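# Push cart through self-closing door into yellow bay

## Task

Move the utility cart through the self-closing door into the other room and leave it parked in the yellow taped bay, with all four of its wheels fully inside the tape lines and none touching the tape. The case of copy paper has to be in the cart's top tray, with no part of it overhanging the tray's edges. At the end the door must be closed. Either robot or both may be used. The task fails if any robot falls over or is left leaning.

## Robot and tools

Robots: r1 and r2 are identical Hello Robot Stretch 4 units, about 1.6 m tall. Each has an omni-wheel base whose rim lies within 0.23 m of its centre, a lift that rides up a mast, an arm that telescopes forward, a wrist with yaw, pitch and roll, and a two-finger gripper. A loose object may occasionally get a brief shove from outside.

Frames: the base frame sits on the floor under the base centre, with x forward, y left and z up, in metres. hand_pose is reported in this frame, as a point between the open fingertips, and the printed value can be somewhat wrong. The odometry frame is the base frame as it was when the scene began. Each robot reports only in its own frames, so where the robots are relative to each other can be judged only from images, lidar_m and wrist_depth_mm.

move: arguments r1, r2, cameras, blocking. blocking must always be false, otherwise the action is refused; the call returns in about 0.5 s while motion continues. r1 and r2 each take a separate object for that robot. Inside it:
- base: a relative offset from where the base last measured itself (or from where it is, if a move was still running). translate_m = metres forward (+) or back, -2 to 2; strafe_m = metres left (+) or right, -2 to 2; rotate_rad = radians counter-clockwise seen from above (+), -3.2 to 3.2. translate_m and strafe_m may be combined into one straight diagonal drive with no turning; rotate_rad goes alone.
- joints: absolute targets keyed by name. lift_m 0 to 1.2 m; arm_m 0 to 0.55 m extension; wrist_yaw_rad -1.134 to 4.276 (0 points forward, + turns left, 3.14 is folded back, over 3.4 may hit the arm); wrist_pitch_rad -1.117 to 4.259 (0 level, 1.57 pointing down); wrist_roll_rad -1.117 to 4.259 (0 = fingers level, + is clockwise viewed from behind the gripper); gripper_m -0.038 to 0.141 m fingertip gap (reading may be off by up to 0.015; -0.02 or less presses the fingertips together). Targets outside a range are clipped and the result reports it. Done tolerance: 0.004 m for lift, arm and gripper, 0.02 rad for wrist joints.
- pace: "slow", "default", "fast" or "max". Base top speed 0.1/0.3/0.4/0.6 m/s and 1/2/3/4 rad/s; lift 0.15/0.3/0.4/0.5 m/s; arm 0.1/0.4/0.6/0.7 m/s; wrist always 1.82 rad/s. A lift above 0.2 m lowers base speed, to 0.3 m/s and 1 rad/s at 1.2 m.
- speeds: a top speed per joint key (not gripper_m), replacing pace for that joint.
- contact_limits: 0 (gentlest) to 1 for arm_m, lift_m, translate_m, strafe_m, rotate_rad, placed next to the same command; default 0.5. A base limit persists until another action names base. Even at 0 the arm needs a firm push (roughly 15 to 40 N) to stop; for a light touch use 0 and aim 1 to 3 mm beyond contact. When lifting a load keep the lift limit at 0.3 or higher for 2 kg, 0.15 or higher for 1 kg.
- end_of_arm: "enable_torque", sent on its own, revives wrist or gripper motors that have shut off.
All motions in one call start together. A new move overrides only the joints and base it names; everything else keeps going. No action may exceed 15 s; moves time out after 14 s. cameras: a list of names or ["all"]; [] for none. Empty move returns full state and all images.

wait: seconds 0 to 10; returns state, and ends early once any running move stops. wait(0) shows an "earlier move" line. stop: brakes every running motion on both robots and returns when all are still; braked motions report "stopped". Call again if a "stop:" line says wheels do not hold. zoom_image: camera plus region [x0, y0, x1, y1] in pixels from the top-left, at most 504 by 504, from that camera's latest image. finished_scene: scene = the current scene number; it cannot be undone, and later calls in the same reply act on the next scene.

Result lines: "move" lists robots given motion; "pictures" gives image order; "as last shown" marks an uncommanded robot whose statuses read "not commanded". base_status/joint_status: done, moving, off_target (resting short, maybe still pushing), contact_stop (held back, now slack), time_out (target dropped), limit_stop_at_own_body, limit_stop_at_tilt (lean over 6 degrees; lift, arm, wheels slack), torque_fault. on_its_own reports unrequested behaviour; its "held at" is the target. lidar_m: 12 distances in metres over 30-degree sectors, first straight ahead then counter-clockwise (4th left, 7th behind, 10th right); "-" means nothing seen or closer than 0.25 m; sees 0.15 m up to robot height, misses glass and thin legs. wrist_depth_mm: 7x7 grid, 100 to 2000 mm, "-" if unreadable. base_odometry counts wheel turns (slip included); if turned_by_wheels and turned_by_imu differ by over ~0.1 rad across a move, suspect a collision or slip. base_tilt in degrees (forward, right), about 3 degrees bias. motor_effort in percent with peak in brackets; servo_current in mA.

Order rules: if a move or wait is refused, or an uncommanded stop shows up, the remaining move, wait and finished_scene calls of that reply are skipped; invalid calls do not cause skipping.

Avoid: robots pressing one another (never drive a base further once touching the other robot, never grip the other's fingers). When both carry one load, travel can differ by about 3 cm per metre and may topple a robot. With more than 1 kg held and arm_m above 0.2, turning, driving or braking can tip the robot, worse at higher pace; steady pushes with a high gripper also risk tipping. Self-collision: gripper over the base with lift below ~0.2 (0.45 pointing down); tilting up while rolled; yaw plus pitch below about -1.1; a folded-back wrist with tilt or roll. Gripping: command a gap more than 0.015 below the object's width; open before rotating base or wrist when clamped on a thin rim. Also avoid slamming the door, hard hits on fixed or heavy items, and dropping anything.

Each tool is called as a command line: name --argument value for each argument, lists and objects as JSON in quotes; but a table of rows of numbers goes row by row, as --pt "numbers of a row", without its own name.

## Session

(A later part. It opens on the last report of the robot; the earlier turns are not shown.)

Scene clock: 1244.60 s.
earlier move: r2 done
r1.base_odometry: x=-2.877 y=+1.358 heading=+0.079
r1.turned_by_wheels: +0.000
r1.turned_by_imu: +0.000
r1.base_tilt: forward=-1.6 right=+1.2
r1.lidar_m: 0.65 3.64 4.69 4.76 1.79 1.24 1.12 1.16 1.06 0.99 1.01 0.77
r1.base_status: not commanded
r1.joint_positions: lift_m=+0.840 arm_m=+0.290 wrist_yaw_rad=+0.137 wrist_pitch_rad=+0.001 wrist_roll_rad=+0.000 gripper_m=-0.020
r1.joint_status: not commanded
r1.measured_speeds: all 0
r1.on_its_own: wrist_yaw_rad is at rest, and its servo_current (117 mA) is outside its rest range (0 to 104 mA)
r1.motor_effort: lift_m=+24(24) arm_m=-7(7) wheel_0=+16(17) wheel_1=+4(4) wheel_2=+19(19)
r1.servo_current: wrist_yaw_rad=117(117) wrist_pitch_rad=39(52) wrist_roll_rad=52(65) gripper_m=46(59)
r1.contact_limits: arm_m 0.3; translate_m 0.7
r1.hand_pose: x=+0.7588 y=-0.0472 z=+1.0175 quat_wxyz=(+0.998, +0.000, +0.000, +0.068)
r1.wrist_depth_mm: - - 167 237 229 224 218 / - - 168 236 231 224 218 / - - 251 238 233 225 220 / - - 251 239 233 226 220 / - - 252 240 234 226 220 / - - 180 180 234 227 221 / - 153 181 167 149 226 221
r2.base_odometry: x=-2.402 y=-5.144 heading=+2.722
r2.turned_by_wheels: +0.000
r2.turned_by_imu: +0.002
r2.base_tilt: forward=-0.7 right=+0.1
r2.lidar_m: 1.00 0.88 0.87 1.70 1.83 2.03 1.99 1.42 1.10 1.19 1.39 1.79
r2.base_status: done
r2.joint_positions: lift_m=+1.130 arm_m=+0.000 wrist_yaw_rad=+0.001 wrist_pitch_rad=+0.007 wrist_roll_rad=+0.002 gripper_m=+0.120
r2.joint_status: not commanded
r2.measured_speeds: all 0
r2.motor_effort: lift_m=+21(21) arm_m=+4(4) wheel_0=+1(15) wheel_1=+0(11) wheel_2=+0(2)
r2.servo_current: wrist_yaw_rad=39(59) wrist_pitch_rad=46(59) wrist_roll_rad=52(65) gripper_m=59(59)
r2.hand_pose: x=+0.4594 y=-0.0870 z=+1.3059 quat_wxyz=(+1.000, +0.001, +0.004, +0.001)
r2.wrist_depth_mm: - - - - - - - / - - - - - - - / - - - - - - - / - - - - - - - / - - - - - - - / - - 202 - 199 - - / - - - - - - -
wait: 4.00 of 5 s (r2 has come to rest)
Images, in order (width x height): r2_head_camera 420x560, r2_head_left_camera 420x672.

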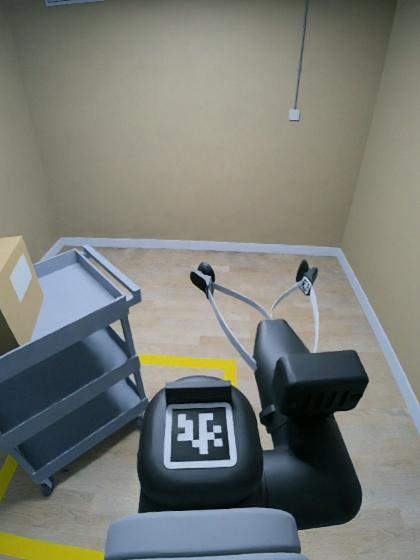

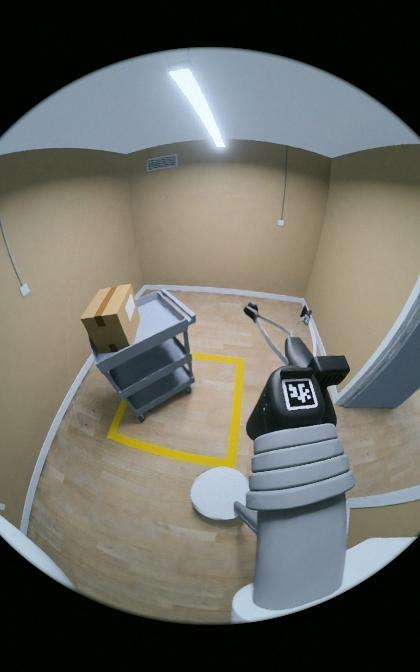

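move --blocking false --r2 '{"base":{"strafe_m":-0.12}}'

wait --seconds 2

move --blocking false --r2 '{"base":{"rotate_rad":2.306},"joints":{"wrist_pitch_rad":1.57,"wrist_roll_rad":1.57}}'

wait --seconds 4

move --blocking false --r2 '{"base":{"translate_m":-0.965,"strafe_m":-1.066}}'

wait --seconds 7 --cameras '["r2_head_camera","r2_head_left_camera","r2_wrist_camera"]'

Scene clock: 1259.43 s.
move: r2 moving
r1.base_odometry: x=-2.877 y=+1.358 heading=+0.079
r1.turned_by_wheels: +0.000
r1.turned_by_imu: +0.000
r1.base_tilt: forward=-1.5 right=+1.2
r1.lidar_m: 0.68 3.63 4.71 4.76 1.80 1.22 1.14 1.15 1.05 0.98 1.02 0.79
r1.base_status: not commanded
r1.joint_positions: lift_m=+0.840 arm_m=+0.290 wrist_yaw_rad=+0.137 wrist_pitch_rad=+0.001 wrist_roll_rad=+0.000 gripper_m=-0.020
r1.joint_status: not commanded
r1.measured_speeds: all 0
r1.motor_effort: lift_m=+24(24) arm_m=-7(7) wheel_0=+16(17) wheel_1=+4(4) wheel_2=+19(19)
r1.servo_current: wrist_yaw_rad=98(104) wrist_pitch_rad=33(39) wrist_roll_rad=52(59) gripper_m=39(52)
r1.contact_limits: arm_m 0.3; translate_m 0.7
r1.hand_pose: x=+0.7588 y=-0.0472 z=+1.0175 quat_wxyz=(+0.998, +0.000, +0.000, +0.068)
r1.wrist_depth_mm: - - 167 237 229 223 218 / - - 168 236 233 224 219 / - - 252 238 233 225 220 / - - 252 238 235 226 220 / - - 252 241 234 224 220 / - - 179 180 232 228 220 / - 152 181 168 149 226 220
r2.base_odometry: x=-2.387 y=-5.111 heading=+2.722
r2.turned_by_wheels: +0.000
r2.turned_by_imu: +0.001
r2.base_tilt: forward=-0.7 right=+0.0
r2.lidar_m: 1.02 0.88 0.88 1.72 1.87 2.06 2.02 1.38 1.08 1.15 1.35 1.76
r2.base_status: strafe_m moving
r2.joint_positions: lift_m=+1.130 arm_m=+0.000 wrist_yaw_rad=+0.001 wrist_pitch_rad=+0.007 wrist_roll_rad=+0.002 gripper_m=+0.120
r2.joint_status: not commanded
r2.measured_speeds: translate_m=+0.000 strafe_m=-0.140 rotate_rad=+0.001 lift_m=+0.000 arm_m=+0.000 wrist_yaw_rad=+0.000 wrist_pitch_rad=+0.000 wrist_roll_rad=+0.000
r2.motor_effort: lift_m=+21(21) arm_m=+4(4) wheel_0=+10(13) wheel_1=-12(12) wheel_2=+1(1)
r2.servo_current: wrist_yaw_rad=33(52) wrist_pitch_rad=46(52) wrist_roll_rad=52(59) gripper_m=52(52)
r2.hand_pose: x=+0.4594 y=-0.0870 z=+1.3059 quat_wxyz=(+1.000, +0.001, +0.004, +0.001)
r2.wrist_depth_mm: - - - - - - - / - - - - - - - / - - - - - - - / - - - - - - - / - - - - - - - / - - 201 - 197 - - / - - - - - - -
pictures: none

Scene clock: 1260.50 s.
earlier move: r2 done
r1.base_odometry: x=-2.877 y=+1.358 heading=+0.079
r1.turned_by_wheels: +0.000
r1.turned_by_imu: +0.000
r1.base_tilt: forward=-1.6 right=+1.2
r1.lidar_m: 0.68 3.64 4.70 4.77 1.80 1.21 1.13 1.17 1.08 1.00 1.02 0.80
r1.base_status: not commanded
r1.joint_positions: lift_m=+0.840 arm_m=+0.290 wrist_yaw_rad=+0.137 wrist_pitch_rad=+0.001 wrist_roll_rad=+0.000 gripper_m=-0.020
r1.joint_status: not commanded
r1.measured_speeds: all 0
r1.motor_effort: lift_m=+24(24) arm_m=-7(7) wheel_0=+16(17) wheel_1=+4(4) wheel_2=+19(19)
r1.servo_current: wrist_yaw_rad=91(111) wrist_pitch_rad=39(52) wrist_roll_rad=59(59) gripper_m=46(52)
r1.contact_limits: arm_m 0.3; translate_m 0.7
r1.hand_pose: x=+0.7588 y=-0.0472 z=+1.0175 quat_wxyz=(+0.998, +0.000, +0.000, +0.068)
r1.wrist_depth_mm: - - 167 236 230 223 218 / - - 169 237 233 224 218 / - - 251 238 234 225 220 / - - 251 239 234 226 220 / - - 253 240 234 225 221 / - - 179 180 235 228 220 / - 153 182 167 150 227 223
r2.base_odometry: x=-2.353 y=-5.035 heading=+2.722
r2.turned_by_wheels: +0.000
r2.turned_by_imu: +0.000
r2.base_tilt: forward=-0.7 right=+0.1
r2.lidar_m: 2.69 0.95 0.95 1.81 1.98 2.06 2.01 1.25 0.98 2.07 1.26 1.63
r2.base_status: done
r2.joint_positions: lift_m=+1.130 arm_m=+0.000 wrist_yaw_rad=+0.001 wrist_pitch_rad=+0.007 wrist_roll_rad=+0.002 gripper_m=+0.120
r2.joint_status: not commanded
r2.measured_speeds: all 0
r2.motor_effort: lift_m=+21(21) arm_m=+4(4) wheel_0=+1(13) wheel_1=+0(12) wheel_2=+0(1)
r2.servo_current: wrist_yaw_rad=46(59) wrist_pitch_rad=46(59) wrist_roll_rad=52(59) gripper_m=52(52)
r2.hand_pose: x=+0.4594 y=-0.0870 z=+1.3059 quat_wxyz=(+1.000, +0.001, +0.004, +0.001)
r2.wrist_depth_mm: - - - - - - - / - - - - - - - / - - - - - - - / - - - - - - - / - - - - - - - / - - 200 - 200 - - / - - - - - - -
wait: 1.07 of 2 s (r2 has come to rest)
pictures: none

Scene clock: 1261.00 s.
move: r2 moving
r1: as last shown
r1.contact_limits: arm_m 0.3; translate_m 0.7
r2.base_odometry: x=-2.353 y=-5.035 heading=+2.873
r2.turned_by_wheels: +0.152
r2.turned_by_imu: +0.147
r2.base_tilt: forward=-0.7 right=+0.1
r2.lidar_m: 1.00 0.96 0.99 1.80 2.13 2.03 1.99 1.15 1.00 1.58 1.29 1.98
r2.base_status: rotate_rad moving
r2.joint_positions: lift_m=+1.130 arm_m=+0.000 wrist_yaw_rad=+0.001 wrist_pitch_rad=+0.582 wrist_roll_rad=+0.589 gripper_m=+0.120
r2.joint_status: wrist_pitch_rad moving; wrist_roll_rad moving
r2.measured_speeds: translate_m=+0.001 strafe_m=+0.000 rotate_rad=+0.591 lift_m=+0.000 arm_m=+0.000 wrist_yaw_rad=+0.000 wrist_pitch_rad=+1.817 wrist_roll_rad=+1.820
r2.motor_effort: lift_m=+21(21) arm_m=+4(4) wheel_0=-5(10) wheel_1=-8(9) wheel_2=-8(9)
r2.servo_current: wrist_yaw_rad=46(59) wrist_pitch_rad=78(111) wrist_roll_rad=59(104) gripper_m=52(59)
r2.hand_pose: x=+0.4119 y=-0.0871 z=+1.1494 quat_wxyz=(+0.917, +0.278, +0.275, -0.083)
r2.wrist_depth_mm: - - - - - - - / - - - - - - - / - - - - - 1921 1661 / - - - - - 1708 1464 / - 1205 - - 1661 1499 1366 / 854 216 196 1708 197 1308 1182 / 768 - - - 1336 1182 1098
pictures: none

Scene clock: 1263.70 s.
earlier move: r2 done
r1.base_odometry: x=-2.877 y=+1.358 heading=+0.079
r1.turned_by_wheels: +0.000
r1.turned_by_imu: +0.000
r1.base_tilt: forward=-1.6 right=+1.2
r1.lidar_m: 0.68 3.65 4.70 4.76 1.79 1.24 1.14 1.15 1.07 0.98 1.03 0.79
r1.base_status: not commanded
r1.joint_positions: lift_m=+0.840 arm_m=+0.290 wrist_yaw_rad=+0.137 wrist_pitch_rad=+0.001 wrist_roll_rad=+0.000 gripper_m=-0.020
r1.joint_status: not commanded
r1.measured_speeds: all 0
r1.motor_effort: lift_m=+24(24) arm_m=-7(7) wheel_0=+16(17) wheel_1=+4(4) wheel_2=+19(19)
r1.servo_current: wrist_yaw_rad=98(117) wrist_pitch_rad=33(46) wrist_roll_rad=33(65) gripper_m=46(52)
r1.contact_limits: arm_m 0.3; translate_m 0.7
r1.hand_pose: x=+0.7588 y=-0.0472 z=+1.0175 quat_wxyz=(+0.998, +0.000, +0.000, +0.068)
r1.wrist_depth_mm: - - 167 237 231 224 218 / - - 168 236 233 225 219 / - - 252 238 232 225 220 / - - 252 238 234 226 220 / - - 252 242 234 225 220 / - - 179 180 233 228 220 / - 152 182 167 149 226 222
r2.base_odometry: x=-2.353 y=-5.035 heading=-1.257
r2.turned_by_wheels: +2.153
r2.turned_by_imu: +2.096
r2.base_tilt: forward=-0.7 right=+0.1
r2.lidar_m: 2.16 2.02 1.88 1.11 0.99 1.48 1.28 2.20 1.00 0.95 1.03 1.80
r2.base_status: done
r2.joint_positions: lift_m=+1.130 arm_m=+0.000 wrist_yaw_rad=+0.001 wrist_pitch_rad=+1.567 wrist_roll_rad=+1.568 gripper_m=+0.120
r2.joint_status: all done
r2.measured_speeds: all 0
r2.motor_effort: lift_m=+21(21) arm_m=+4(4) wheel_0=-5(10) wheel_1=-5(9) wheel_2=-4(11)
r2.servo_current: wrist_yaw_rad=52(59) wrist_pitch_rad=39(111) wrist_roll_rad=39(104) gripper_m=59(59)
r2.hand_pose: x=+0.1721 y=-0.0874 z=+1.0196 quat_wxyz=(+0.502, +0.500, +0.500, -0.498)
r2.wrist_depth_mm: 1281 1229 1229 1229 1205 1205 1205 / 1255 1229 1229 1229 1229 1229 1229 / 1255 1229 1229 1255 1229 1205 1205 / 1229 1281 1255 1281 1025 1205 1205 / 1281 1255 1229 1229 - 1229 364 / 1281 1229 200 1255 193 1229 1229 / 1281 1255 1229 - 1255 1205 1229
wait: 2.70 of 4 s (r2 has come to rest)
pictures: none

Scene clock: 1264.20 s.
move: r2 moving
r1: as last shown
r1.contact_limits: arm_m 0.3; translate_m 0.7
r2.base_odometry: x=-2.382 y=-5.022 heading=-1.256
r2.turned_by_wheels: +0.000
r2.turned_by_imu: +0.000
r2.base_tilt: forward=-0.7 right=+0.1
r2.lidar_m: 2.18 2.05 1.85 1.11 1.00 1.43 1.27 2.20 0.96 0.92 0.98 1.82
r2.base_status: translate_m moving; strafe_m moving
r2.joint_positions: lift_m=+1.130 arm_m=+0.000 wrist_yaw_rad=+0.001 wrist_pitch_rad=+1.567 wrist_roll_rad=+1.568 gripper_m=+0.120
r2.joint_status: not commanded
r2.measured_speeds: translate_m=-0.084 strafe_m=-0.092 rotate_rad=-0.001 lift_m=+0.000 arm_m=+0.000 wrist_yaw_rad=+0.000 wrist_pitch_rad=+0.000 wrist_roll_rad=+0.000
r2.motor_effort: lift_m=+21(21) arm_m=+4(4) wheel_0=+5(7) wheel_1=-11(11) wheel_2=+10(10)
r2.servo_current: wrist_yaw_rad=46(52) wrist_pitch_rad=39(52) wrist_roll_rad=46(52) gripper_m=52(52)
r2.hand_pose: x=+0.1721 y=-0.0874 z=+1.0196 quat_wxyz=(+0.502, +0.500, +0.500, -0.498)
r2.wrist_depth_mm: 1229 1229 1255 1229 1229 1229 1229 / 1229 1229 1255 1229 1229 1229 1229 / 1229 1255 1205 1205 1205 1255 1229 / 1255 1255 1255 1229 1042 1229 1229 / 1255 1229 1229 1229 - 1229 366 / 1229 1229 201 1255 193 1229 1205 / 1255 1255 1255 - 1255 1205 1229
pictures: none

Scene clock: 1269.97 s.
earlier move: r2 done
r1.base_odometry: x=-2.877 y=+1.358 heading=+0.079
r1.turned_by_wheels: +0.000
r1.turned_by_imu: +0.000
r1.base_tilt: forward=-1.6 right=+1.2
r1.lidar_m: 0.68 3.65 4.70 4.75 1.80 1.22 1.13 1.18 1.06 1.00 1.03 0.78
r1.base_status: not commanded
r1.joint_positions: lift_m=+0.840 arm_m=+0.290 wrist_yaw_rad=+0.137 wrist_pitch_rad=+0.001 wrist_roll_rad=+0.000 gripper_m=-0.020
r1.joint_status: not commanded
r1.measured_speeds: all 0
r1.motor_effort: lift_m=+24(24) arm_m=-7(7) wheel_0=+16(17) wheel_1=+4(4) wheel_2=+19(19)
r1.servo_current: wrist_yaw_rad=91(117) wrist_pitch_rad=39(52) wrist_roll_rad=52(78) gripper_m=46(52)
r1.contact_limits: arm_m 0.3; translate_m 0.7
r1.hand_pose: x=+0.7588 y=-0.0472 z=+1.0175 quat_wxyz=(+0.998, +0.000, +0.000, +0.068)
r1.wrist_depth_mm: - - 167 237 232 224 218 / - - 168 236 232 224 219 / - - 251 238 233 225 220 / - - 252 238 233 225 220 / - - 252 239 234 226 220 / - - 179 180 234 228 221 / - 152 182 168 149 225 223
r2.base_odometry: x=-3.665 y=-4.447 heading=-1.256
r2.turned_by_wheels: +0.000
r2.turned_by_imu: -0.002
r2.base_tilt: forward=-0.7 right=+0.1
r2.lidar_m: 0.53 3.45 2.10 1.26 1.12 1.12 1.33 1.28 1.27 1.53 1.69 0.56
r2.base_status: done
r2.joint_positions: lift_m=+1.130 arm_m=+0.000 wrist_yaw_rad=+0.001 wrist_pitch_rad=+1.567 wrist_roll_rad=+1.568 gripper_m=+0.120
r2.joint_status: not commanded
r2.measured_speeds: all 0
r2.motor_effort: lift_m=+21(21) arm_m=+4(4) wheel_0=+3(9) wheel_1=-1(12) wheel_2=+4(12)
r2.servo_current: wrist_yaw_rad=46(59) wrist_pitch_rad=46(52) wrist_roll_rad=59(65) gripper_m=52(59)
r2.hand_pose: x=+0.1721 y=-0.0874 z=+1.0196 quat_wxyz=(+0.502, +0.500, +0.500, -0.498)
r2.wrist_depth_mm: 1229 1255 1229 1229 1205 1229 1229 / 1229 1255 1255 1229 1229 1205 1229 / - 891 1255 1229 1281 1205 1229 / - 778 1229 1229 1205 1205 1205 / - 778 1255 1255 - 1229 364 / 1281 1255 200 1229 193 1229 1229 / 1229 1255 1255 - 1255 1229 1229
wait: 5.77 of 7 s (r2 has come to rest)
Images, in order (width x height): r2_head_camera 420x560, r2_head_left_camera 420x672, r2_wrist_camera 616x392.

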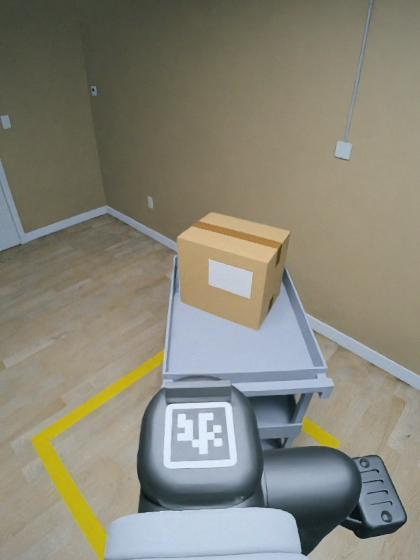

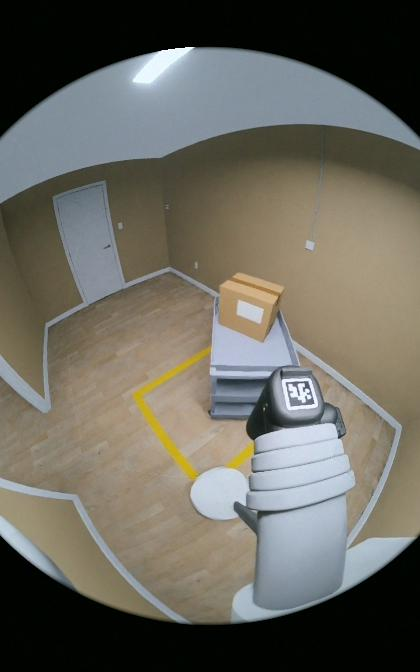

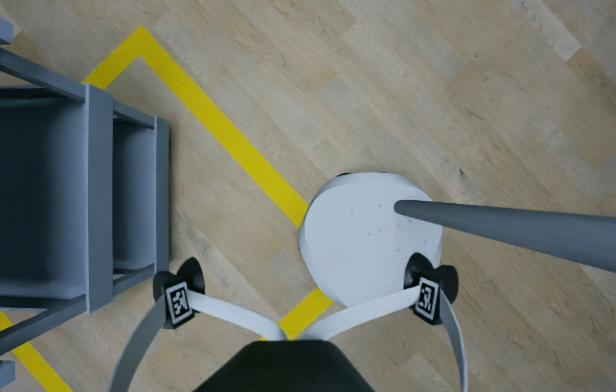

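move --blocking false --r2 '{"base":{"strafe_m":-0.045},"joints":{"arm_m":0.245}}'

wait --seconds 2

move --blocking false --r2 '{"joints":{"lift_m":1.02}}'

wait --seconds 1.5 --cameras '["r2_wrist_camera"]'

Scene clock: 1304.93 s.
move: r2 moving
r1: as last shown
r1.contact_limits: arm_m 0.3; translate_m 0.7
r2.base_odometry: x=-3.696 y=-4.458 heading=-1.256
r2.turned_by_wheels: +0.000
r2.turned_by_imu: +0.001
r2.base_tilt: forward=-0.7 right=+0.1
r2.lidar_m: 0.52 3.47 2.15 1.32 1.14 1.15 1.40 1.24 1.26 1.49 1.67 0.60
r2.base_status: strafe_m moving
r2.joint_positions: lift_m=+1.130 arm_m=+0.051 wrist_yaw_rad=+0.001 wrist_pitch_rad=+1.567 wrist_roll_rad=+1.568 gripper_m=+0.120
r2.joint_status: arm_m moving
r2.measured_speeds: translate_m=+0.000 strafe_m=-0.090 rotate_rad=+0.003 lift_m=+0.000 arm_m=+0.194 wrist_yaw_rad=+0.000 wrist_pitch_rad=+0.000 wrist_roll_rad=+0.000
r2.motor_effort: lift_m=+21(21) arm_m=+6(11) wheel_0=+5(10) wheel_1=-3(11) wheel_2=-1(3)
r2.servo_current: wrist_yaw_rad=46(52) wrist_pitch_rad=39(46) wrist_roll_rad=39(65) gripper_m=59(59)
r2.hand_pose: x=+0.2226 y=-0.0874 z=+1.0196 quat_wxyz=(+0.502, +0.500, +0.500, -0.498)
r2.wrist_depth_mm: 1229 1229 1229 1205 1229 1205 1205 / 554 1229 1255 1229 1229 1229 1205 / - 778 1255 1229 1205 1205 1229 / - 778 1205 1229 - 1205 1229 / - 732 1229 1229 - 1205 1229 / 399 215 201 1229 193 1255 1205 / 585 1281 1255 - 1255 1229 1205
pictures: none

Scene clock: 1306.27 s.
earlier move: r2 done
r1.base_odometry: x=-2.877 y=+1.358 heading=+0.079
r1.turned_by_wheels: +0.000
r1.turned_by_imu: +0.000
r1.base_tilt: forward=-1.5 right=+1.2
r1.lidar_m: 0.68 3.62 4.70 4.76 1.78 1.21 1.14 1.17 1.08 0.98 1.01 0.79
r1.base_status: not commanded
r1.joint_positions: lift_m=+0.840 arm_m=+0.290 wrist_yaw_rad=+0.137 wrist_pitch_rad=+0.001 wrist_roll_rad=+0.000 gripper_m=-0.020
r1.joint_status: not commanded
r1.measured_speeds: all 0
r1.motor_effort: lift_m=+24(24) arm_m=-7(7) wheel_0=+16(17) wheel_1=+4(4) wheel_2=+19(19)
r1.servo_current: wrist_yaw_rad=104(117) wrist_pitch_rad=46(52) wrist_roll_rad=59(65) gripper_m=46(59)
r1.contact_limits: arm_m 0.3; translate_m 0.7
r1.hand_pose: x=+0.7588 y=-0.0472 z=+1.0175 quat_wxyz=(+0.998, +0.000, +0.000, +0.068)
r1.wrist_depth_mm: - - 168 236 232 224 218 / - - 168 237 233 224 218 / - - 251 238 232 224 220 / - - 252 238 234 225 220 / - - 252 240 233 225 220 / - - 179 180 233 226 221 / - 152 182 167 150 227 221
r2.base_odometry: x=-3.708 y=-4.461 heading=-1.256
r2.turned_by_wheels: +0.000
r2.turned_by_imu: +0.000
r2.base_tilt: forward=-0.7 right=+0.0
r2.lidar_m: 0.53 3.45 2.17 1.32 1.13 1.12 1.38 1.24 1.25 1.50 1.65 0.55
r2.base_status: done
r2.joint_positions: lift_m=+1.130 arm_m=+0.245 wrist_yaw_rad=+0.001 wrist_pitch_rad=+1.567 wrist_roll_rad=+1.568 gripper_m=+0.120
r2.joint_status: all done
r2.measured_speeds: all 0
r2.motor_effort: lift_m=+21(21) arm_m=+7(11) wheel_0=+2(10) wheel_1=-1(11) wheel_2=+0(3)
r2.servo_current: wrist_yaw_rad=39(59) wrist_pitch_rad=46(46) wrist_roll_rad=39(65) gripper_m=52(59)
r2.hand_pose: x=+0.4169 y=-0.0874 z=+1.0196 quat_wxyz=(+0.502, +0.500, +0.500, -0.498)
r2.wrist_depth_mm: 421 1229 1229 1229 1229 1205 1205 / - 392 1229 1255 1229 1255 1205 / - 397 904 1205 1229 1255 1229 / - 399 1060 1255 1255 1229 1255 / - 402 1060 1229 1255 - 1229 / - 190 198 1229 199 1229 1229 / - - 1255 - 1255 1229 1229
wait: 1.33 of 2 s (r2 has come to rest)
pictures: none

Scene clock: 1306.77 s.
move: r2 moving
r1: as last shown
r1.contact_limits: arm_m 0.3; translate_m 0.7
r2.base_odometry: x=-3.708 y=-4.461 heading=-1.256
r2.turned_by_wheels: +0.000
r2.turned_by_imu: +0.000
r2.base_tilt: forward=-0.7 right=+0.0
r2.lidar_m: 0.54 3.49 2.18 1.32 1.14 1.15 1.36 1.23 1.27 1.52 1.64 0.54
r2.base_status: not commanded
r2.joint_positions: lift_m=+1.092 arm_m=+0.245 wrist_yaw_rad=+0.001 wrist_pitch_rad=+1.567 wrist_roll_rad=+1.568 gripper_m=+0.120
r2.joint_status: lift_m moving
r2.measured_speeds: translate_m=+0.000 strafe_m=+0.000 rotate_rad=+0.000 lift_m=-0.146 arm_m=+0.000 wrist_yaw_rad=+0.000 wrist_pitch_rad=+0.000 wrist_roll_rad=+0.000
r2.motor_effort: lift_m=+11(18) arm_m=+7(7) wheel_0=+2(2) wheel_1=-1(1) wheel_2=+0(0)
r2.servo_current: wrist_yaw_rad=46(46) wrist_pitch_rad=52(52) wrist_roll_rad=39(59) gripper_m=52(52)
r2.hand_pose: x=+0.4169 y=-0.0874 z=+0.9822 quat_wxyz=(+0.502, +0.500, +0.500, -0.498)
r2.wrist_depth_mm: 384 362 1182 1229 1182 1182 1182 / - 347 1205 1182 1182 1182 1182 / - 349 1060 1205 1205 1160 1205 / - 351 1078 1205 1182 1205 1205 / - 349 1078 1229 1182 - 1182 / - 349 198 1205 198 1182 1182 / - 351 1229 - 1205 1205 1182
pictures: none

Scene clock: 1307.77 s.
earlier move: r2 done
r1.base_odometry: x=-2.877 y=+1.358 heading=+0.079
r1.turned_by_wheels: +0.000
r1.turned_by_imu: +0.000
r1.base_tilt: forward=-1.6 right=+1.2
r1.lidar_m: 0.69 3.64 4.67 4.77 1.80 1.24 1.13 1.17 1.09 1.00 1.03 0.79
r1.base_status: not commanded
r1.joint_positions: lift_m=+0.840 arm_m=+0.290 wrist_yaw_rad=+0.137 wrist_pitch_rad=+0.001 wrist_roll_rad=+0.000 gripper_m=-0.020
r1.joint_status: not commanded
r1.measured_speeds: all 0
r1.motor_effort: lift_m=+24(24) arm_m=-7(7) wheel_0=+16(17) wheel_1=+3(4) wheel_2=+19(19)
r1.servo_current: wrist_yaw_rad=91(124) wrist_pitch_rad=46(52) wrist_roll_rad=46(65) gripper_m=46(52)
r1.contact_limits: arm_m 0.3; translate_m 0.7
r1.hand_pose: x=+0.7588 y=-0.0472 z=+1.0175 quat_wxyz=(+0.998, +0.000, +0.000, +0.068)
r1.wrist_depth_mm: - - 168 237 231 224 218 / - - 168 237 232 224 218 / - - 252 238 233 225 219 / - - 252 239 234 225 220 / - - 252 239 234 225 221 / - - 180 180 234 226 221 / - 152 182 168 149 225 222
r2.base_odometry: x=-3.708 y=-4.461 heading=-1.256
r2.turned_by_wheels: +0.000
r2.turned_by_imu: +0.000
r2.base_tilt: forward=-0.7 right=+0.1
r2.lidar_m: 0.54 3.48 2.18 1.29 1.16 1.16 1.39 1.22 1.24 1.49 1.65 0.57
r2.base_status: not commanded
r2.joint_positions: lift_m=+1.020 arm_m=+0.245 wrist_yaw_rad=+0.001 wrist_pitch_rad=+1.567 wrist_roll_rad=+1.568 gripper_m=+0.120
r2.joint_status: all done
r2.measured_speeds: all 0
r2.motor_effort: lift_m=+14(18) arm_m=+7(7) wheel_0=+2(3) wheel_1=-1(1) wheel_2=+0(1)
r2.servo_current: wrist_yaw_rad=52(52) wrist_pitch_rad=33(52) wrist_roll_rad=46(65) gripper_m=52(59)
r2.hand_pose: x=+0.4169 y=-0.0874 z=+0.9101 quat_wxyz=(+0.502, +0.500, +0.500, -0.498)
r2.wrist_depth_mm: 298 289 1118 1118 1138 1118 1098 / 289 276 1118 1138 1118 1118 1118 / 290 277 904 1098 1138 1098 1118 / 293 276 1138 1138 1138 - 1098 / 293 279 1118 1118 1118 - 1118 / 291 276 201 1118 197 - 1118 / 291 298 1160 - 1118 1118 1138
wait: 1.00 of 1.5 s (r2 has come to rest)
Images, in order (width x height): r2_wrist_camera 616x392.

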